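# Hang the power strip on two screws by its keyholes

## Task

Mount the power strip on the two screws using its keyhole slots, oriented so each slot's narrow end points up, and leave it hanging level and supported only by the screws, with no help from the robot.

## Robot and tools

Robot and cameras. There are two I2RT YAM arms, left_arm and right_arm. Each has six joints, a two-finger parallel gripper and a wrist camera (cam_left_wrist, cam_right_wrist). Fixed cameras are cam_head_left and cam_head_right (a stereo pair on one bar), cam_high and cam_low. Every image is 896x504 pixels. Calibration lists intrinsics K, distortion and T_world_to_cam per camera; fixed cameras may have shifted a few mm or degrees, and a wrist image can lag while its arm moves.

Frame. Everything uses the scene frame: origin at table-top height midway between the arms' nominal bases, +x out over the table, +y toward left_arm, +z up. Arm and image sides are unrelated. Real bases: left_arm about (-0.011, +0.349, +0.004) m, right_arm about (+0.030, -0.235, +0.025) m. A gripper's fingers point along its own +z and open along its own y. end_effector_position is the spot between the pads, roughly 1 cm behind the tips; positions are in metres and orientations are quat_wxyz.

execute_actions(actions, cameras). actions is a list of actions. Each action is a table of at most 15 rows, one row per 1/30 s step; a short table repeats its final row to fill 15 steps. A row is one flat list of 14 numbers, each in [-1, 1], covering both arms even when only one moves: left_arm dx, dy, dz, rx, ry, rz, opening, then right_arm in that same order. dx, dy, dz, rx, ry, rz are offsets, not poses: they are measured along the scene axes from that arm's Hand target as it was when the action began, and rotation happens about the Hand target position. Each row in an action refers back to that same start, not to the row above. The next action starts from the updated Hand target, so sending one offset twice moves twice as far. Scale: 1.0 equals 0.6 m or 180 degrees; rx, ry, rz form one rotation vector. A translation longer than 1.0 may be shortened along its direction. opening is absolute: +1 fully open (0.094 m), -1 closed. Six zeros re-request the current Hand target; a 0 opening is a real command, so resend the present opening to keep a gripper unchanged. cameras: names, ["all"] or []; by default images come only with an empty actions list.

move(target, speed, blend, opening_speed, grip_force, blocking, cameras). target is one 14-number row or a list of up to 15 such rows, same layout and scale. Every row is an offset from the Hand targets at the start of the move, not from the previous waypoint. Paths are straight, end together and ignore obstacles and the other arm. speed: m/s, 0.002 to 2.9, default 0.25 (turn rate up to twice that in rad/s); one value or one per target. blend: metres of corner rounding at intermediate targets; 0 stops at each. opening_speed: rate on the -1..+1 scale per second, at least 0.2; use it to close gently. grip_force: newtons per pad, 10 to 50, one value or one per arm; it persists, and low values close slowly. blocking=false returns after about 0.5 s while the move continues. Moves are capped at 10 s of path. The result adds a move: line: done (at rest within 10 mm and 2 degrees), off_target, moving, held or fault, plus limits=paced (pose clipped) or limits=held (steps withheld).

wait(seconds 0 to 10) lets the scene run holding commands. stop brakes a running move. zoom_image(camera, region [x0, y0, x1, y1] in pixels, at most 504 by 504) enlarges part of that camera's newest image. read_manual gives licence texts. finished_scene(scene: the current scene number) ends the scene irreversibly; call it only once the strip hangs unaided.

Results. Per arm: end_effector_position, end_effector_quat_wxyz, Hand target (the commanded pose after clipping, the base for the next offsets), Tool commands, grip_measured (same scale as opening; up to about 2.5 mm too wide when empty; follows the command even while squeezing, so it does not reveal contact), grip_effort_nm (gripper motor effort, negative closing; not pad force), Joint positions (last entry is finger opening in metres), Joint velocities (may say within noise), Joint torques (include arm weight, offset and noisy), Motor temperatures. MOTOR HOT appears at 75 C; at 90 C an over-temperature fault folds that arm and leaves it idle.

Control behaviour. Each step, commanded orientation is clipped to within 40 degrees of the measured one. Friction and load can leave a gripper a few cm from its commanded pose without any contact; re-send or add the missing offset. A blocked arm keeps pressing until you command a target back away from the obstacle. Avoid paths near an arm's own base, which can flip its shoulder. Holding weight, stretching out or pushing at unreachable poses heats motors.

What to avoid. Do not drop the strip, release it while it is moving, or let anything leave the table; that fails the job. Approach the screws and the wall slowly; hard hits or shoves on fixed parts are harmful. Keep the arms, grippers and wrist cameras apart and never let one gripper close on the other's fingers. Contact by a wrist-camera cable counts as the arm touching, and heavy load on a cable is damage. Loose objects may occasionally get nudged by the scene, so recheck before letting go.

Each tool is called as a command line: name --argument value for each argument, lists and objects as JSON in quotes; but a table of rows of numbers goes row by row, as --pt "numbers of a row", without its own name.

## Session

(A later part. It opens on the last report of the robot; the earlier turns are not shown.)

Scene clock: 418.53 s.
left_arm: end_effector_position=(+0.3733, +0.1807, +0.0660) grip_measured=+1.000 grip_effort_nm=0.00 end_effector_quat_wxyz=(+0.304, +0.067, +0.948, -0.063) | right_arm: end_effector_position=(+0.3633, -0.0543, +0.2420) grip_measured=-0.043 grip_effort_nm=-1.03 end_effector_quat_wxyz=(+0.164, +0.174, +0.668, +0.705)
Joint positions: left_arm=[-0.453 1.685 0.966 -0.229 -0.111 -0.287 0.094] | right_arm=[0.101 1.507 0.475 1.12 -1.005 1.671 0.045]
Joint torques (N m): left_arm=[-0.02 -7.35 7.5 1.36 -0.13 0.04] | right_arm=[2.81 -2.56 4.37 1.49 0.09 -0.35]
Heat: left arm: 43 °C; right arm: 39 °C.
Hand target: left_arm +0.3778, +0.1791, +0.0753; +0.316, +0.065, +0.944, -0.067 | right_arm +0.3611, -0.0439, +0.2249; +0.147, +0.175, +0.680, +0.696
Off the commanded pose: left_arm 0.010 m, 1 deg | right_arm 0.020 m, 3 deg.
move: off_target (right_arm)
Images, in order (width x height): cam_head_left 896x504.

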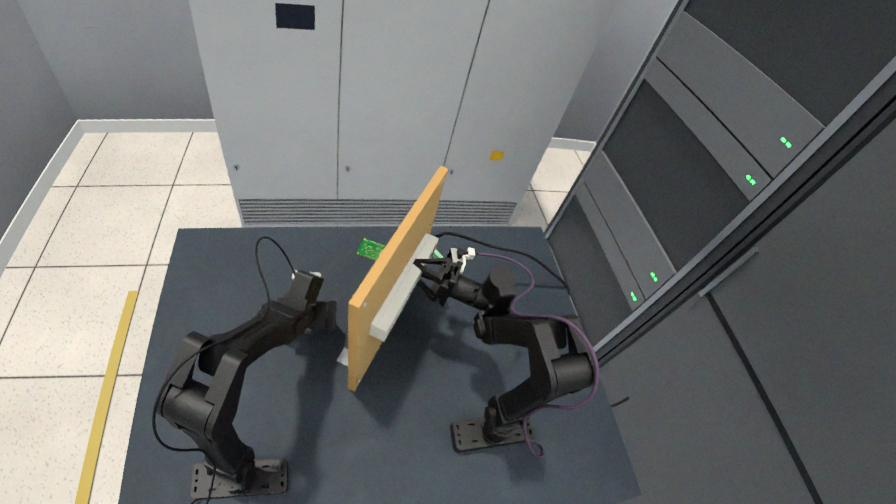

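wait --seconds 0.1 --cameras '["cam_high","cam_head_left","cam_head_right","cam_right_wrist"]'

zoom_image --camera "cam_head_left" --region '[390, 210, 460, 280]'

zoom_image --camera "cam_head_left" --region '[350, 280, 420, 350]'

zoom_image --camera "cam_high" --region '[320, 110, 410, 180]'

zoom_image --camera "cam_high" --region '[430, 160, 520, 230]'

zoom_image --camera "cam_head_right" --region '[350, 200, 490, 350]'

Scene clock: 419.43 s.
left_arm: end_effector_position=(+0.3733, +0.1807, +0.0660) grip_measured=+1.000 grip_effort_nm=0.00 end_effector_quat_wxyz=(+0.304, +0.067, +0.948, -0.063) | right_arm: end_effector_position=(+0.3633, -0.0543, +0.2421) grip_measured=-0.043 grip_effort_nm=-1.03 end_effector_quat_wxyz=(+0.164, +0.173, +0.668, +0.705)
Joint positions: left_arm=[-0.453 1.685 0.966 -0.229 -0.111 -0.287 0.094] | right_arm=[0.101 1.507 0.475 1.12 -1.005 1.671 0.045]
Joint torques (N m): left_arm=[-0.03 -7.36 7.5 1.36 -0.13 0.04] | right_arm=[2.85 -2.36 4.48 1.48 0.05 -0.33]
Heat: left arm: 43 °C; right arm: 39 °C.
Hand target: left_arm +0.3778, +0.1791, +0.0753; +0.316, +0.065, +0.944, -0.067 | right_arm +0.3611, -0.0439, +0.2249; +0.147, +0.175, +0.680, +0.696
Tool commands: left_gripper/opening=+1.0 right_gripper/opening=-0.4
Off the commanded pose: left_arm 0.010 m, 1 deg | right_arm 0.020 m, 3 deg.
wait: 0.10 s; at rest from the start
camera_calibration:
cam_right_wrist: T_world_to_cam=[[0.0244477, 0.0676269, -0.997411, 0.241139], [-0.998126, 0.0576376, -0.0205572, 0.40687], [0.0560982, 0.996044, 0.0689093, 0.107081], [0, 0, 0, 1]] pos_world=[0.394206, -0.146416, 0.2415]
Images, in order (width x height): cam_head_left 896x504, cam_head_right 896x504, cam_high 896x504, cam_right_wrist 896x504.

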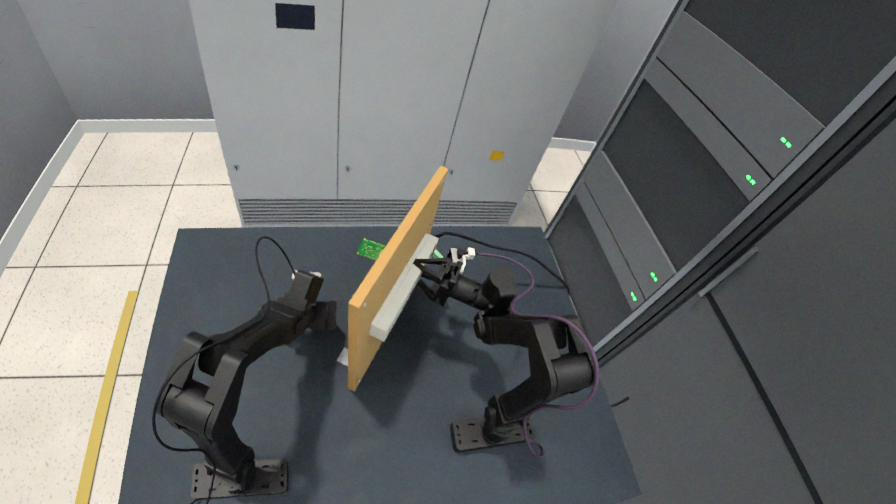

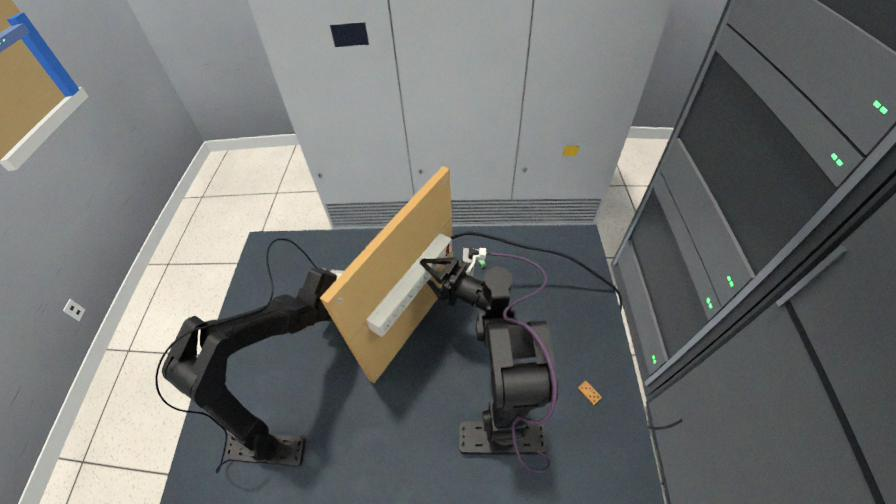

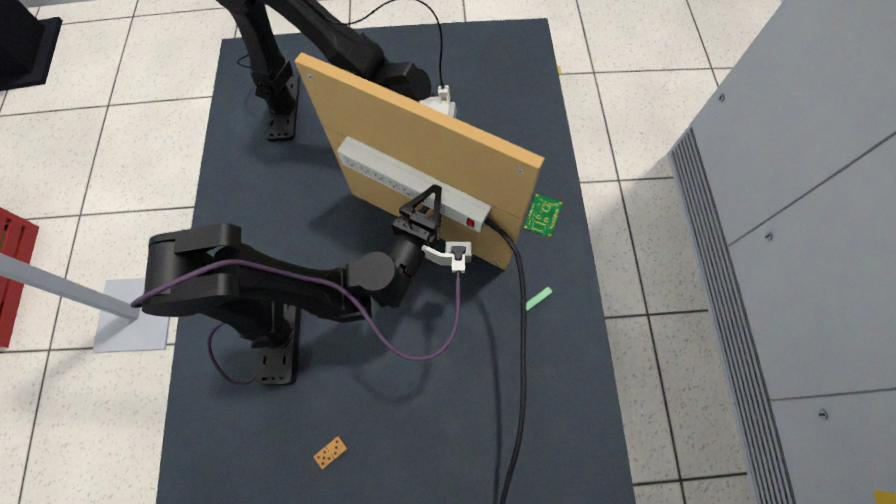

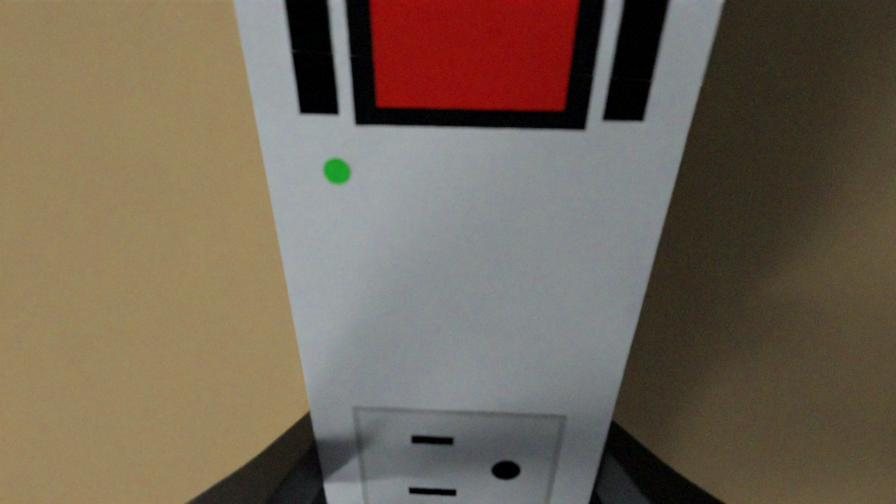

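Scaled by 7.200 from the camera's 896x504 image, which has a finer 1280x720 frame.

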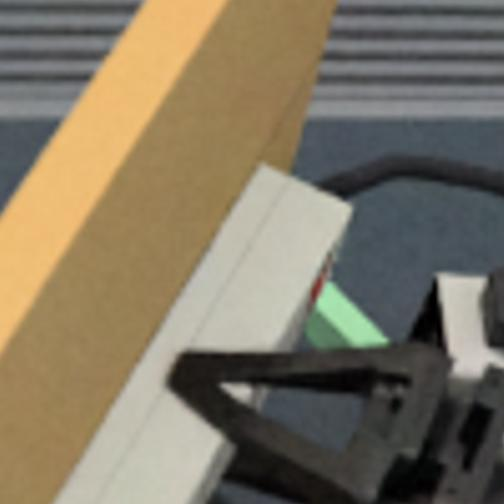

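Scaled by 7.200 from the camera's 896x504 image, which has a finer 1280x720 frame.

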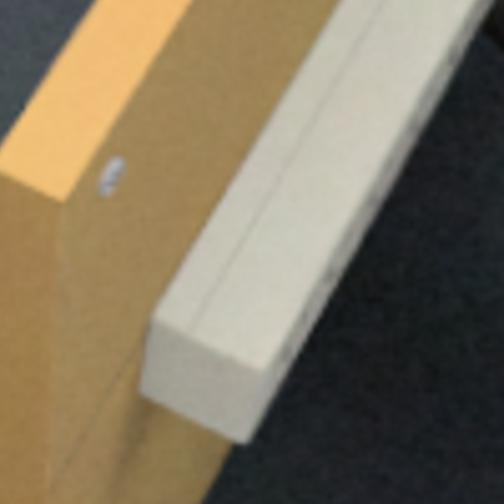

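Scaled by 5.600 from the camera's 896x504 image, which has a finer 1280x720 frame.

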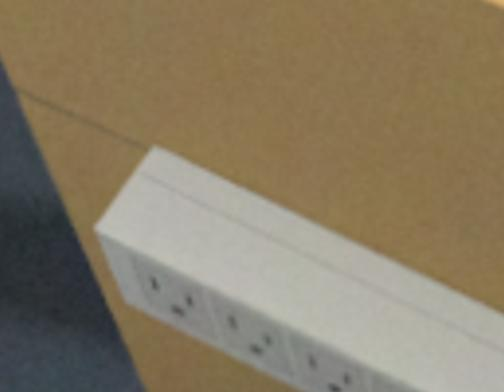

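Scaled by 5.600 from the camera's 896x504 image, which has a finer 1280x720 frame.

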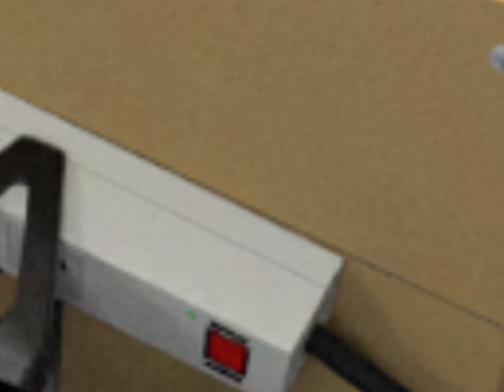

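Scaled by 3.360 from the camera's 896x504 image, which has a finer 1280x720 frame.

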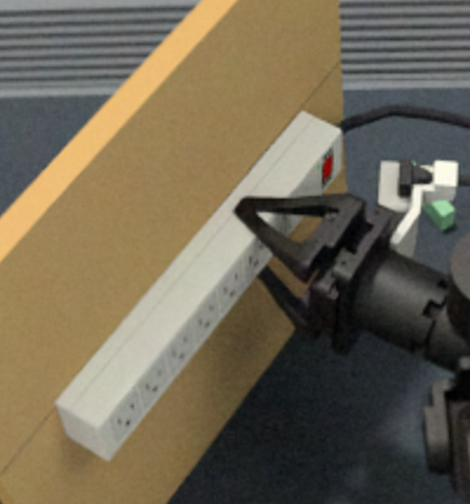

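move --target '[0,0,0,0,0,0,1, 0,0,0,-0.0112,-0.0192,0,-0.4]' --speed 0.04 --cameras '["cam_head_left"]'

zoom_image --camera "cam_head_left" --region '[350, 280, 420, 350]'

zoom_image --camera "cam_head_left" --region '[390, 210, 460, 280]'

Scene clock: 423.23 s.
left_arm: end_effector_position=(+0.3733, +0.1807, +0.0660) grip_measured=+1.000 grip_effort_nm=0.00 end_effector_quat_wxyz=(+0.304, +0.067, +0.948, -0.063) | right_arm: end_effector_position=(+0.3638, -0.0547, +0.2413) grip_measured=-0.043 grip_effort_nm=-1.03 end_effector_quat_wxyz=(+0.177, +0.162, +0.671, +0.701)
Joint positions: left_arm=[-0.453 1.685 0.966 -0.229 -0.111 -0.287 0.094] | right_arm=[0.1 1.51 0.475 1.12 -1.005 1.633 0.045]
Joint torques (N m): left_arm=[-0.03 -7.38 7.5 1.36 -0.13 0.04] | right_arm=[2.89 -2.84 4.59 1.47 0.01 -0.64]
Heat: left arm: 43 °C; right arm: 39 °C.
Hand target: left_arm +0.3778, +0.1791, +0.0753; +0.316, +0.065, +0.944, -0.067 | right_arm +0.3611, -0.0440, +0.2249; +0.171, +0.151, +0.688, +0.689
Off the commanded pose: left_arm 0.010 m, 1 deg | right_arm 0.020 m, 3 deg.
move: off_target (right_arm)
Images, in order (width x height): cam_head_left 896x504.

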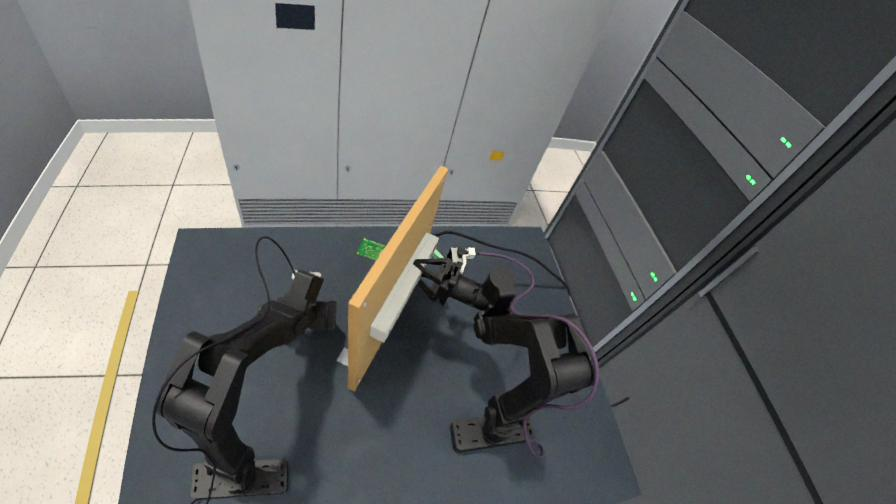

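Scaled by 7.200 from the camera's 896x504 image, which has a finer 1280x720 frame.

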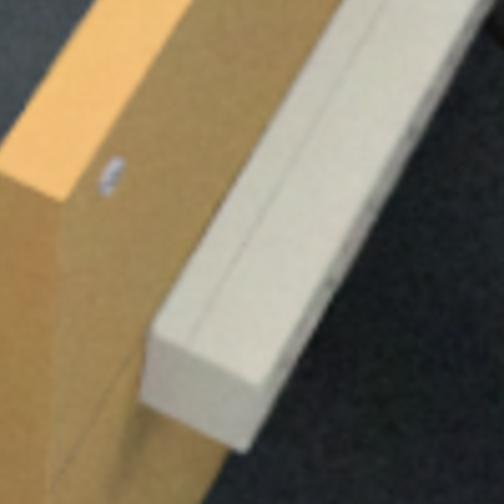

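Scaled by 7.200 from the camera's 896x504 image, which has a finer 1280x720 frame.

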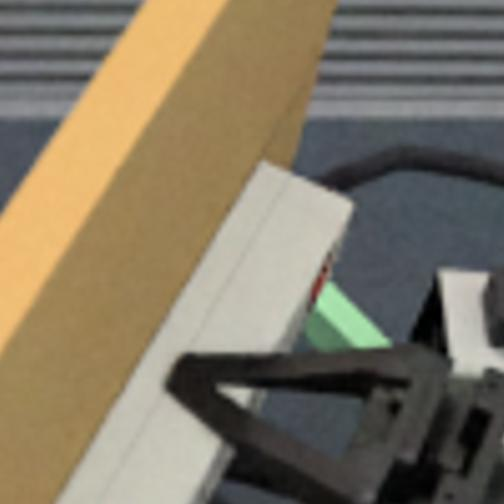

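move --target '[0,0,0,0,0,0,1, 0,0,-0.012,0,0,0,-0.4]' --speed 0.03 --cameras '["cam_head_left","cam_high","cam_head_right"]'

zoom_image --camera "cam_head_left" --region '[350, 280, 420, 350]'

zoom_image --camera "cam_head_left" --region '[390, 210, 460, 280]'

zoom_image --camera "cam_high" --region '[320, 110, 500, 230]'

Scene clock: 425.20 s.
left_arm: end_effector_position=(+0.3733, +0.1807, +0.0660) grip_measured=+1.000 grip_effort_nm=0.00 end_effector_quat_wxyz=(+0.304, +0.067, +0.948, -0.063) | right_arm: end_effector_position=(+0.3637, -0.0549, +0.2406) grip_measured=-0.043 grip_effort_nm=-1.03 end_effector_quat_wxyz=(+0.179, +0.159, +0.667, +0.706)
Joint positions: left_arm=[-0.453 1.685 0.966 -0.229 -0.111 -0.287 0.094] | right_arm=[0.099 1.532 0.467 1.177 -1.005 1.652 0.045]
Joint torques (N m): left_arm=[-0.03 -7.36 7.5 1.36 -0.13 0.04] | right_arm=[2.88 -2.22 3.89 1.37 0.03 -0.78]
Heat: left arm: 43 °C; right arm: 38 °C.
Hand target: left_arm +0.3778, +0.1791, +0.0753; +0.316, +0.065, +0.944, -0.067 | right_arm +0.3611, -0.0440, +0.2178; +0.171, +0.151, +0.688, +0.689
Off the commanded pose: left_arm 0.010 m, 1 deg | right_arm 0.025 m, 3 deg.
move: off_target (right_arm)
Images, in order (width x height): cam_head_left 896x504, cam_head_right 896x504, cam_high 896x504.

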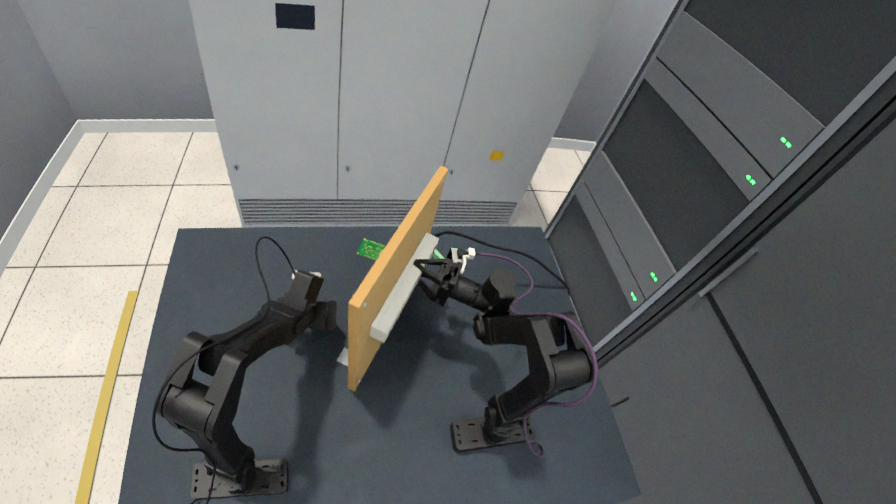

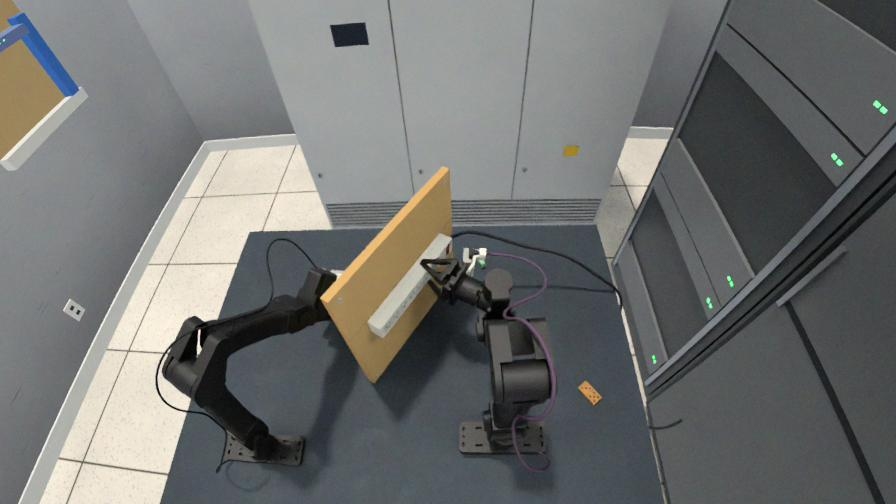

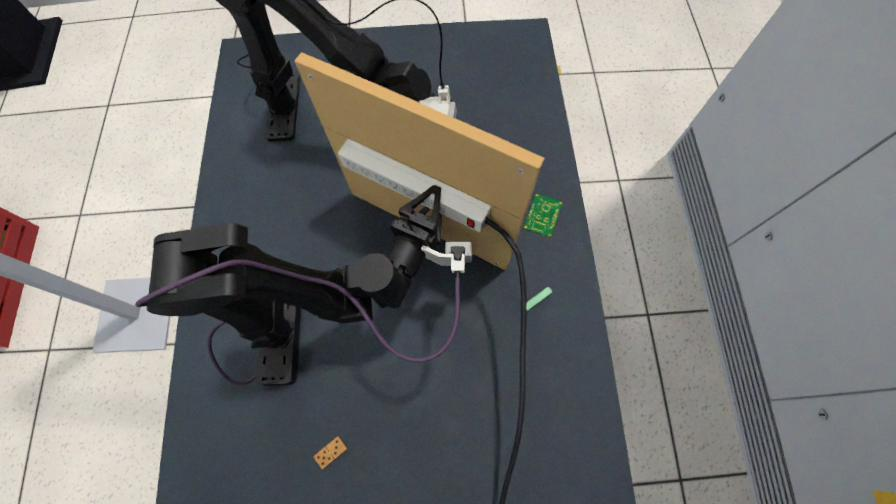

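Scaled by 7.200 from the camera's 896x504 image, which has a finer 1280x720 frame.

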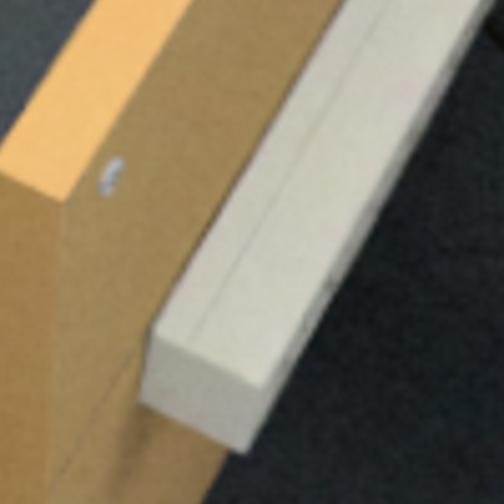

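Scaled by 7.200 from the camera's 896x504 image, which has a finer 1280x720 frame.

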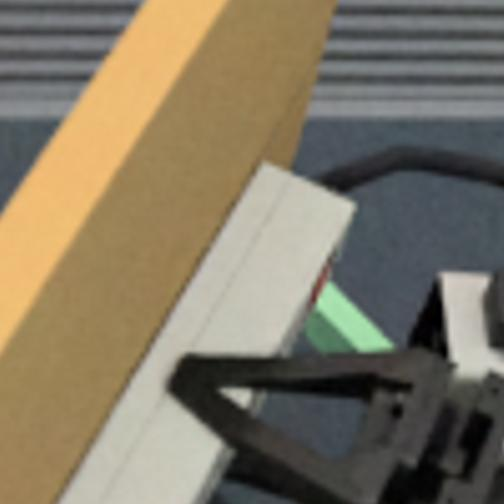

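Scaled by 2.800 from the camera's 896x504 image, which has a finer 1280x720 frame.

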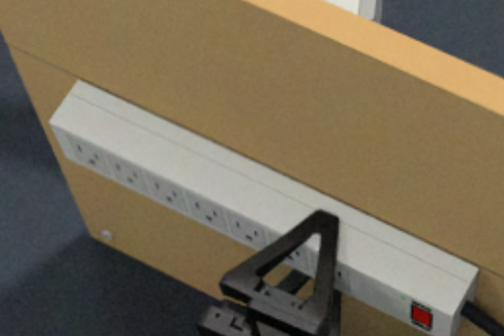

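move --target '[0,0,0,0,0,0,1, -0.0083,-0.0143,0.01,0,0,0,-0.4]' --speed 0.04 --cameras '["cam_head_left","cam_right_wrist"]'

zoom_image --camera "cam_head_left" --region '[340, 200, 480, 350]'

Scene clock: 429.33 s.
left_arm: end_effector_position=(+0.3733, +0.1807, +0.0660) grip_measured=+1.000 grip_effort_nm=0.00 end_effector_quat_wxyz=(+0.304, +0.067, +0.948, -0.063) | right_arm: end_effector_position=(+0.3633, -0.0552, +0.2405) grip_measured=-0.043 grip_effort_nm=-1.03 end_effector_quat_wxyz=(+0.178, +0.159, +0.667, +0.706)
Joint positions: left_arm=[-0.453 1.685 0.966 -0.229 -0.111 -0.287 0.094] | right_arm=[0.098 1.532 0.465 1.18 -1.008 1.653 0.045]
Joint torques (N m): left_arm=[-0.02 -7.36 7.5 1.35 -0.13 0.04] | right_arm=[0.17 -5.37 3.33 1.09 -0.2 -0.74]
Heat: left arm: 43 °C; right arm: 38 °C.
Hand target: left_arm +0.3778, +0.1791, +0.0753; +0.316, +0.065, +0.944, -0.067 | right_arm +0.3561, -0.0526, +0.2237; +0.171, +0.151, +0.688, +0.689
Off the commanded pose: left_arm 0.010 m, 1 deg | right_arm 0.018 m, 3 deg.
move: off_target (right_arm)
camera_calibration:
cam_right_wrist: T_world_to_cam=[[0.0651451, 0.0611451, -0.996001, 0.224173], [-0.996356, 0.0590568, -0.0615428, 0.41624], [0.0550575, 0.99638, 0.0647696, 0.109501], [0, 0, 0, 1]] pos_world=[0.39409, -0.147393, 0.241801]
Images, in order (width x height): cam_head_left 896x504, cam_right_wrist 896x504.

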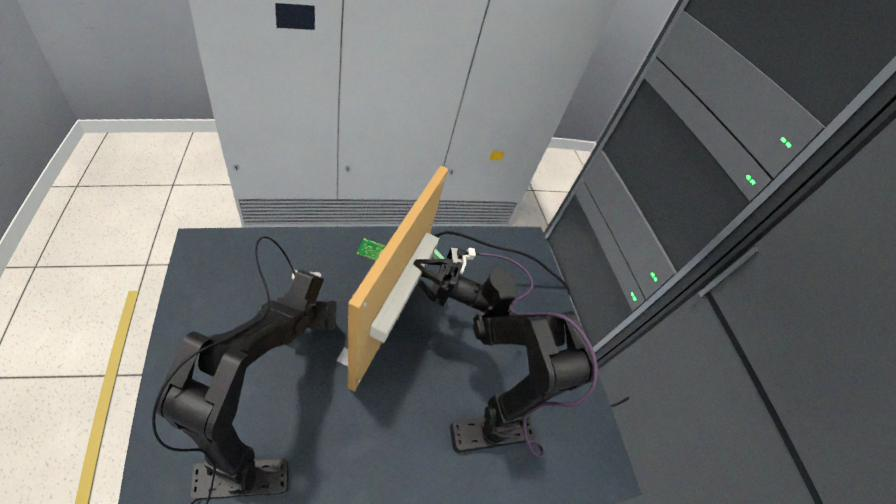

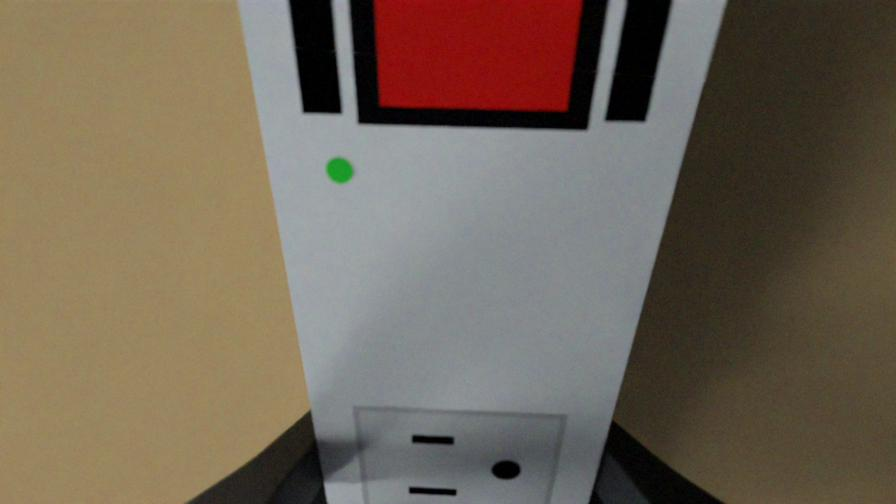

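Scaled by 3.360 from the camera's 896x504 image, which has a finer 1280x720 frame.

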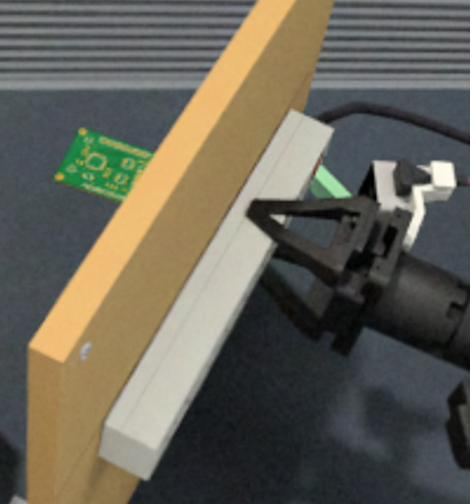

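move --target '[0,0,0,0,0,0,1, -0.0067,-0.0158,0.004,0,0,0,-0.4]' --speed 0.04 --cameras '["cam_high","cam_head_left","cam_head_right","cam_right_wrist"]'

zoom_image --camera "cam_head_left" --region '[390, 210, 460, 280]'

zoom_image --camera "cam_head_left" --region '[350, 280, 420, 350]'

zoom_image --camera "cam_high" --region '[430, 160, 520, 230]'

zoom_image --camera "cam_head_right" --region '[350, 200, 490, 350]'

Scene clock: 431.60 s.
left_arm: end_effector_position=(+0.3733, +0.1807, +0.0660) grip_measured=+1.000 grip_effort_nm=0.00 end_effector_quat_wxyz=(+0.304, +0.067, +0.948, -0.063) | right_arm: end_effector_position=(+0.3637, -0.0573, +0.2407) grip_measured=-0.043 grip_effort_nm=-1.03 end_effector_quat_wxyz=(+0.180, +0.162, +0.668, +0.704)
Joint positions: left_arm=[-0.453 1.685 0.966 -0.229 -0.111 -0.287 0.094] | right_arm=[0.092 1.521 0.465 1.159 -1.008 1.647 0.045]
Joint torques (N m): left_arm=[-0.02 -7.38 7.49 1.36 -0.13 0.03] | right_arm=[-2.48 -6.65 2.35 1.25 -0.54 -0.6]
Heat: left arm: 43 °C; right arm: 38 °C.
Hand target: left_arm +0.3778, +0.1791, +0.0753; +0.316, +0.065, +0.944, -0.067 | right_arm +0.3521, -0.0620, +0.2262; +0.171, +0.151, +0.688, +0.689
Off the commanded pose: left_arm 0.010 m, 1 deg | right_arm 0.019 m, 3 deg.
move: off_target (right_arm)
camera_calibration:
cam_right_wrist: T_world_to_cam=[[0.0613969, 0.0569845, -0.996485, 0.225708], [-0.996199, 0.065296, -0.0576453, 0.416044], [0.0617817, 0.996238, 0.0607769, 0.110053], [0, 0, 0, 1]] pos_world=[0.393805, -0.149667, 0.242209]
Images, in order (width x height): cam_head_left 896x504, cam_head_right 896x504, cam_high 896x504, cam_right_wrist 896x504.

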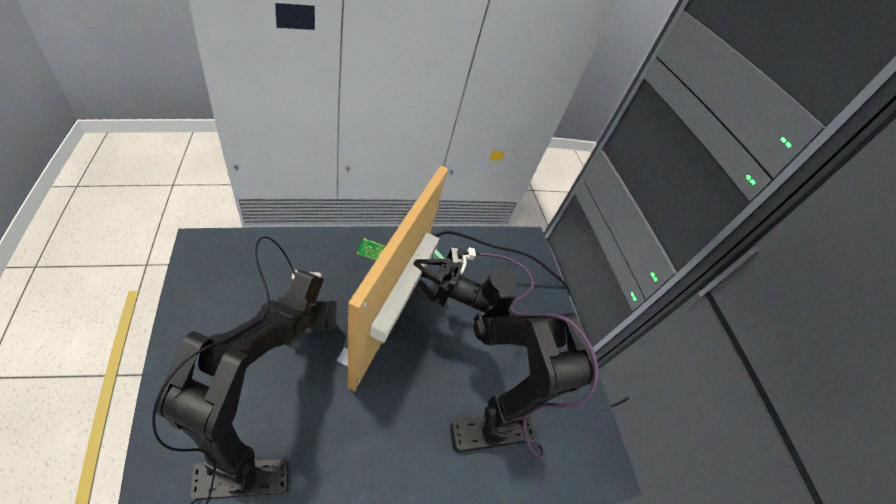

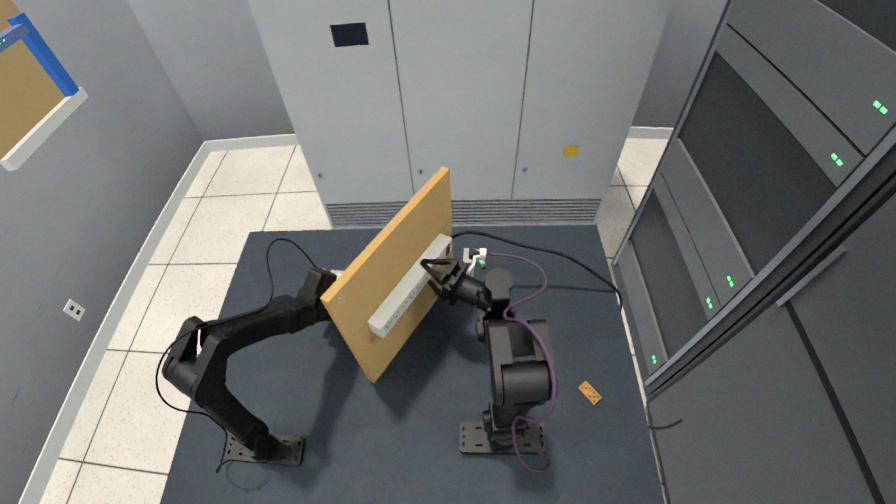

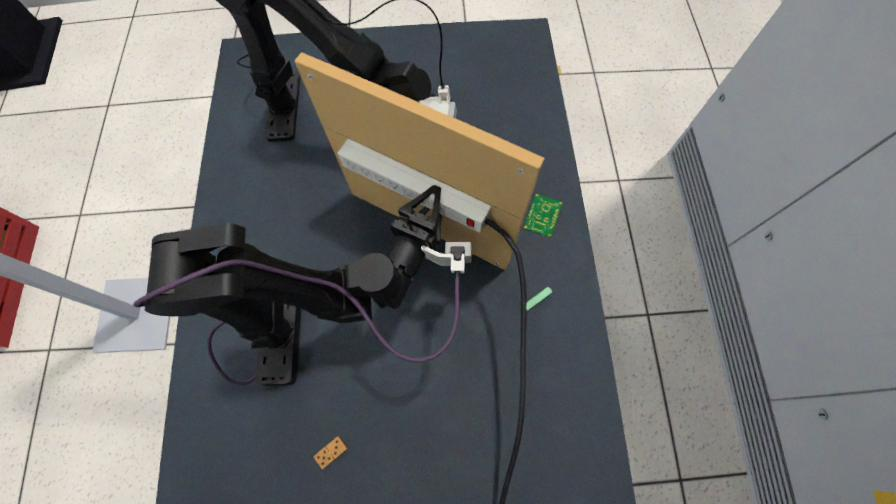

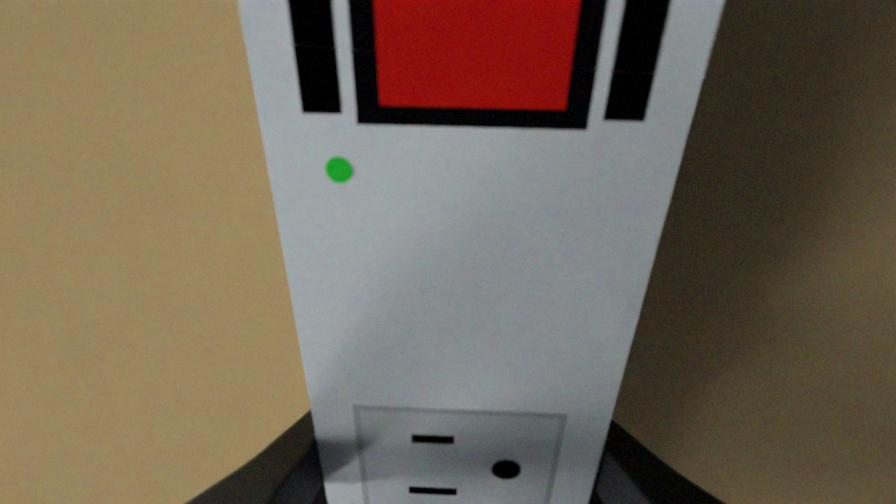

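Scaled by 7.200 from the camera's 896x504 image, which has a finer 1280x720 frame.

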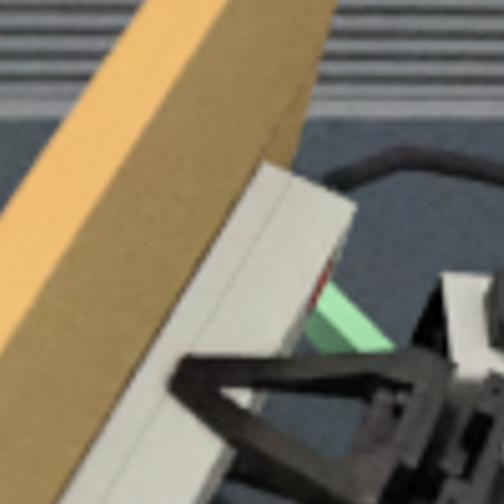

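Scaled by 7.200 from the camera's 896x504 image, which has a finer 1280x720 frame.

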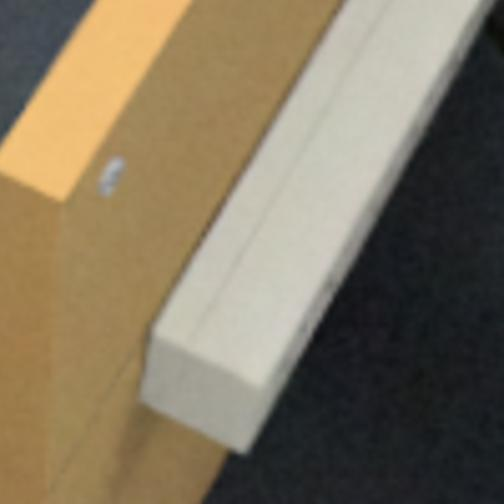

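Scaled by 5.600 from the camera's 896x504 image, which has a finer 1280x720 frame.

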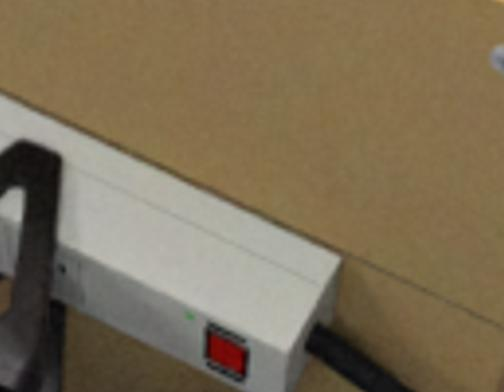

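Scaled by 3.360 from the camera's 896x504 image, which has a finer 1280x720 frame.

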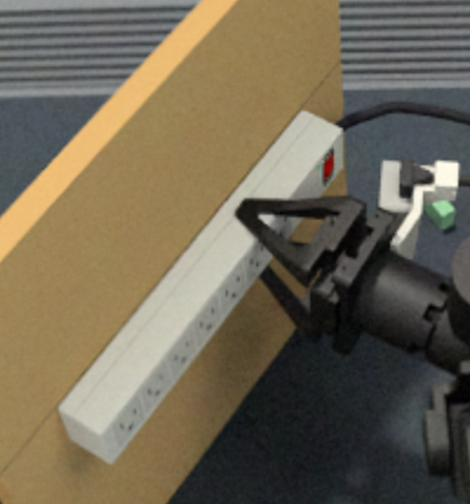

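move --target '[0,0,0,0,0,0,1, -0.0067,-0.0158,0.004,0,0,0,-0.4]' --speed 0.04 --cameras '["cam_high","cam_head_left"]'

zoom_image --camera "cam_head_left" --region '[390, 210, 460, 280]'

zoom_image --camera "cam_high" --region '[430, 160, 520, 230]'

Scene clock: 434.03 s.
left_arm: end_effector_position=(+0.3733, +0.1807, +0.0660) grip_measured=+1.000 grip_effort_nm=0.01 end_effector_quat_wxyz=(+0.304, +0.067, +0.948, -0.063) | right_arm: end_effector_position=(+0.3635, -0.0578, +0.2408) grip_measured=-0.043 grip_effort_nm=-1.03 end_effector_quat_wxyz=(+0.179, +0.165, +0.670, +0.701)
Joint positions: left_arm=[-0.453 1.685 0.966 -0.229 -0.111 -0.287 0.094] | right_arm=[0.091 1.509 0.467 1.133 -1.007 1.638 0.045]
Joint torques (N m): left_arm=[-0.03 -7.36 7.49 1.36 -0.13 0.03] | right_arm=[-5.46 -7.77 1.7 1.39 -0.89 -0.5]
Heat: left arm: 43 °C; right arm: 37 °C.
Hand target: left_arm +0.3778, +0.1791, +0.0753; +0.316, +0.065, +0.944, -0.067 | right_arm +0.3481, -0.0715, +0.2285; +0.171, +0.151, +0.688, +0.689
Off the commanded pose: left_arm 0.010 m, 1 deg | right_arm 0.024 m, 3 deg.
move: off_target (right_arm)
Images, in order (width x height): cam_head_left 896x504, cam_high 896x504.

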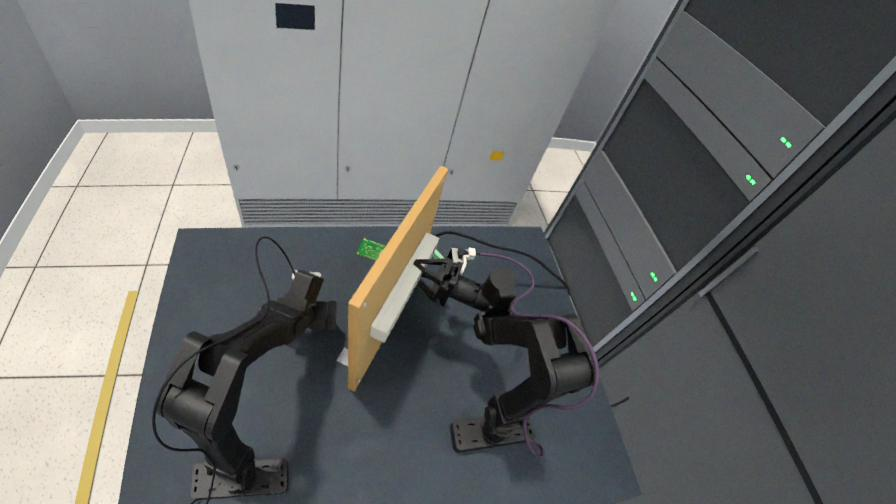

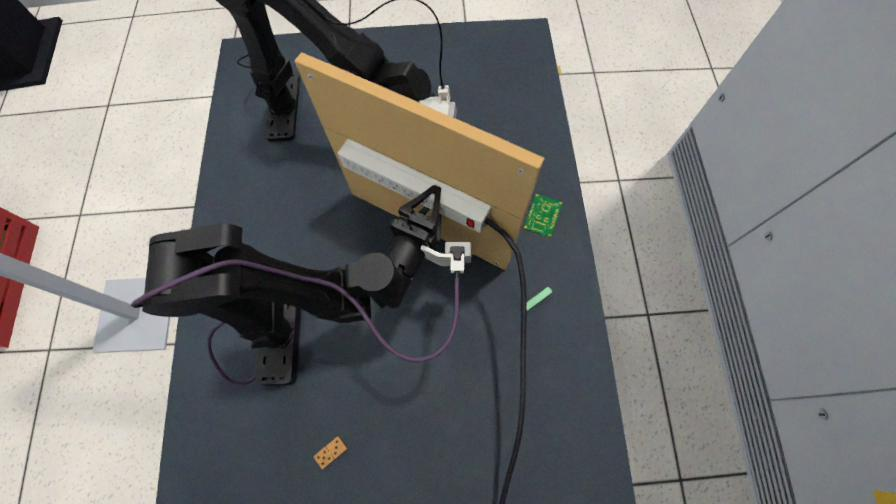

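Scaled by 7.200 from the camera's 896x504 image, which has a finer 1280x720 frame.

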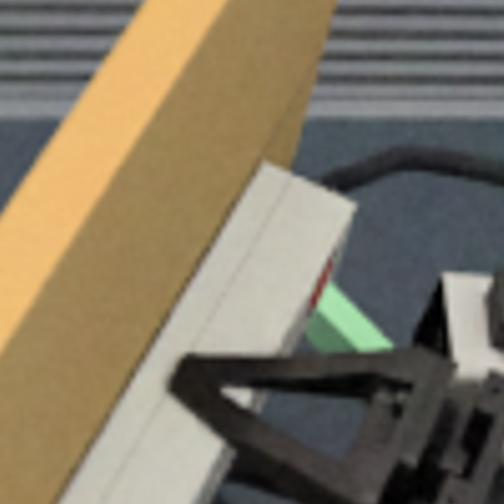

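Scaled by 5.600 from the camera's 896x504 image, which has a finer 1280x720 frame.

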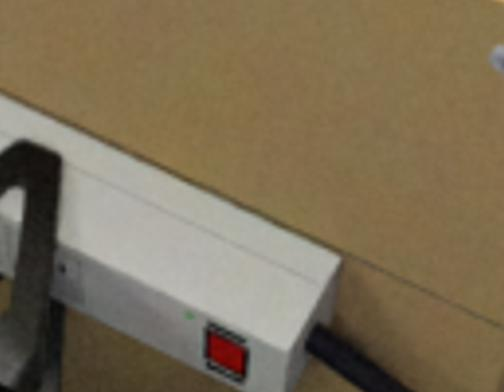

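move --pt "0 0 0 0 0 0 1 0.0123 0.0283 -0.0042 0 0 0 -0.4" --pt "0 0 0 0 0 0 1 0.0123 0.0283 -0.0042 0 0 0 0.45" --speed '[0.05,0.05]' --opening_speed 0.3 --cameras '["cam_high","cam_head_left","cam_right_wrist","cam_head_right"]'

zoom_image --camera "cam_head_left" --region '[340, 200, 480, 350]'

zoom_image --camera "cam_head_right" --region '[350, 200, 490, 350]'

zoom_image --camera "cam_high" --region '[320, 110, 520, 250]'

Scene clock: 439.10 s.
left_arm: end_effector_position=(+0.3733, +0.1807, +0.0660) grip_measured=+1.000 grip_effort_nm=0.00 end_effector_quat_wxyz=(+0.304, +0.067, +0.948, -0.063) | right_arm: end_effector_position=(+0.3587, -0.0549, +0.2308) grip_measured=+0.448 grip_effort_nm=0.09 end_effector_quat_wxyz=(+0.175, +0.152, +0.683, +0.692)
Joint positions: left_arm=[-0.453 1.685 0.966 -0.229 -0.111 -0.287 0.094] | right_arm=[0.094 1.509 0.461 1.085 -1.03 1.575 0.068]
Joint torques (N m): left_arm=[-0.03 -7.36 7.5 1.35 -0.13 0.03] | right_arm=[-0.09 -5.39 4.08 1.59 -0.1 -0.12]
Heat: left arm: 44 °C; right arm: 37 °C.
Hand target: left_arm +0.3778, +0.1791, +0.0753; +0.316, +0.065, +0.944, -0.067 | right_arm +0.3555, -0.0546, +0.2259; +0.171, +0.152, +0.688, +0.689
Off the commanded pose: left_arm 0.010 m, 1 deg | right_arm 0.006 m, 1 deg.
move: done; target 2's new opening was sent with right_arm's hand 0.017 m and 3 deg from that target
camera_calibration:
cam_right_wrist: T_world_to_cam=[[0.0588649, 0.0190744, -0.998084, 0.215229], [-0.99744, 0.0417821, -0.0580284, 0.409608], [0.0405952, 0.998945, 0.0214851, 0.125421], [0, 0, 0, 1]] pos_world=[0.390798, -0.146508, 0.235891]
Images, in order (width x height): cam_head_left 896x504, cam_head_right 896x504, cam_high 896x504, cam_right_wrist 896x504.

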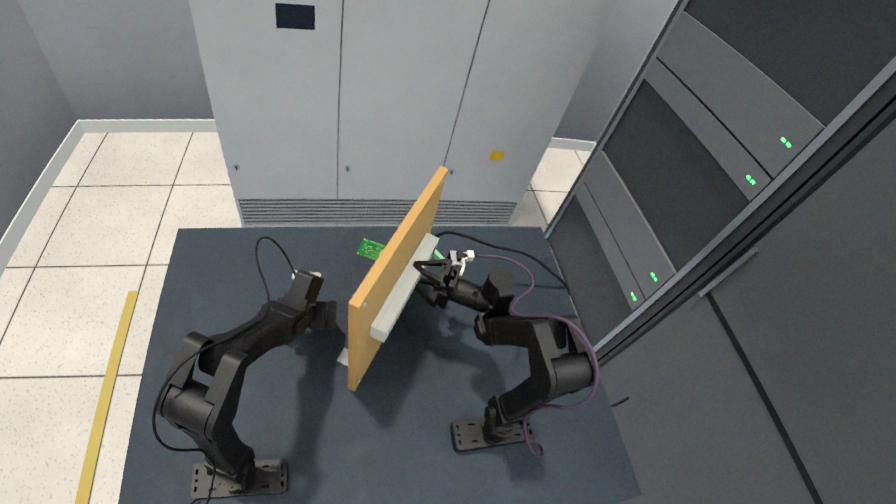

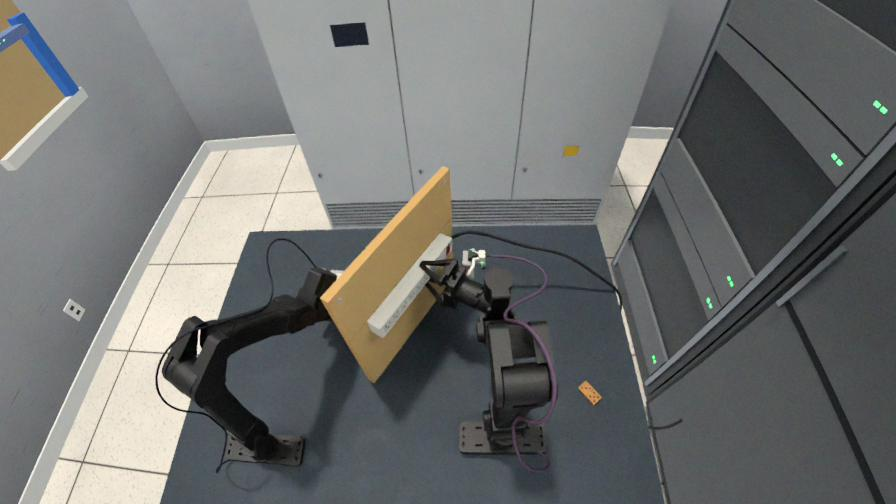

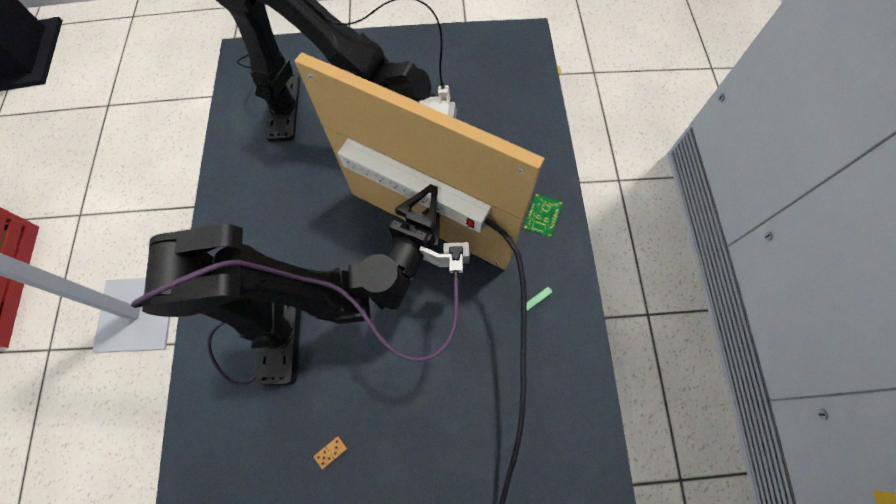

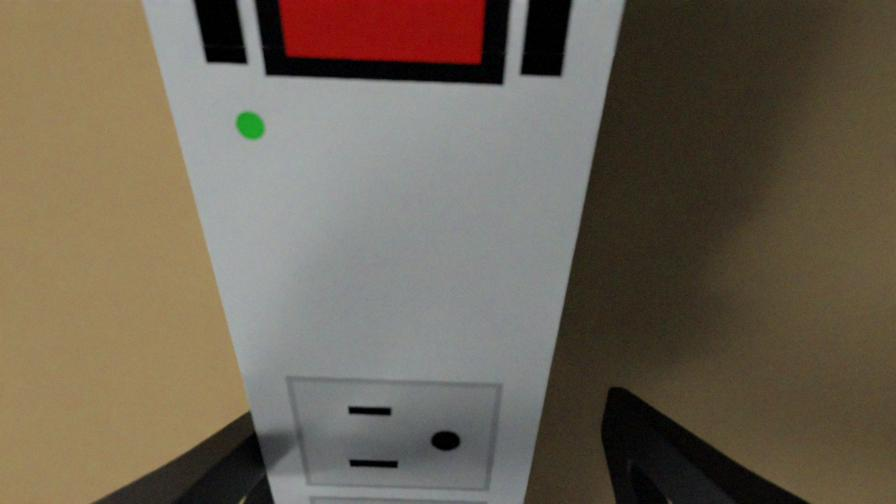

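Scaled by 3.360 from the camera's 896x504 image, which has a finer 1280x720 frame.

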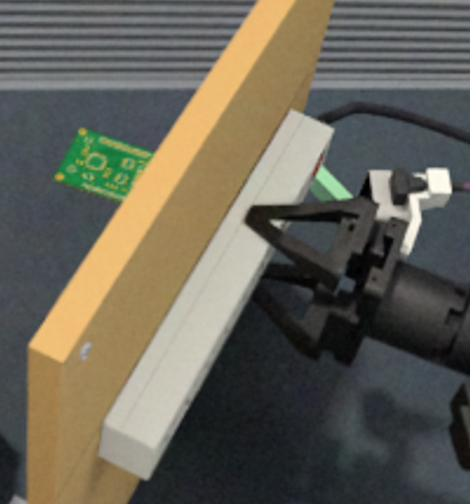

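Scaled by 3.360 from the camera's 896x504 image, which has a finer 1280x720 frame.

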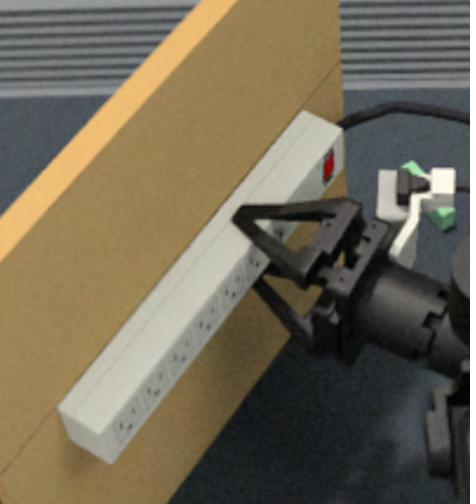

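Scaled by 2.520 from the camera's 896x504 image, which has a finer 1280x720 frame.

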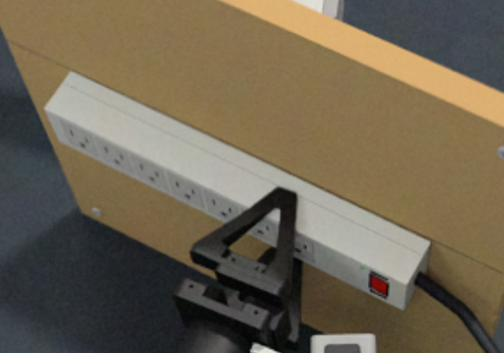

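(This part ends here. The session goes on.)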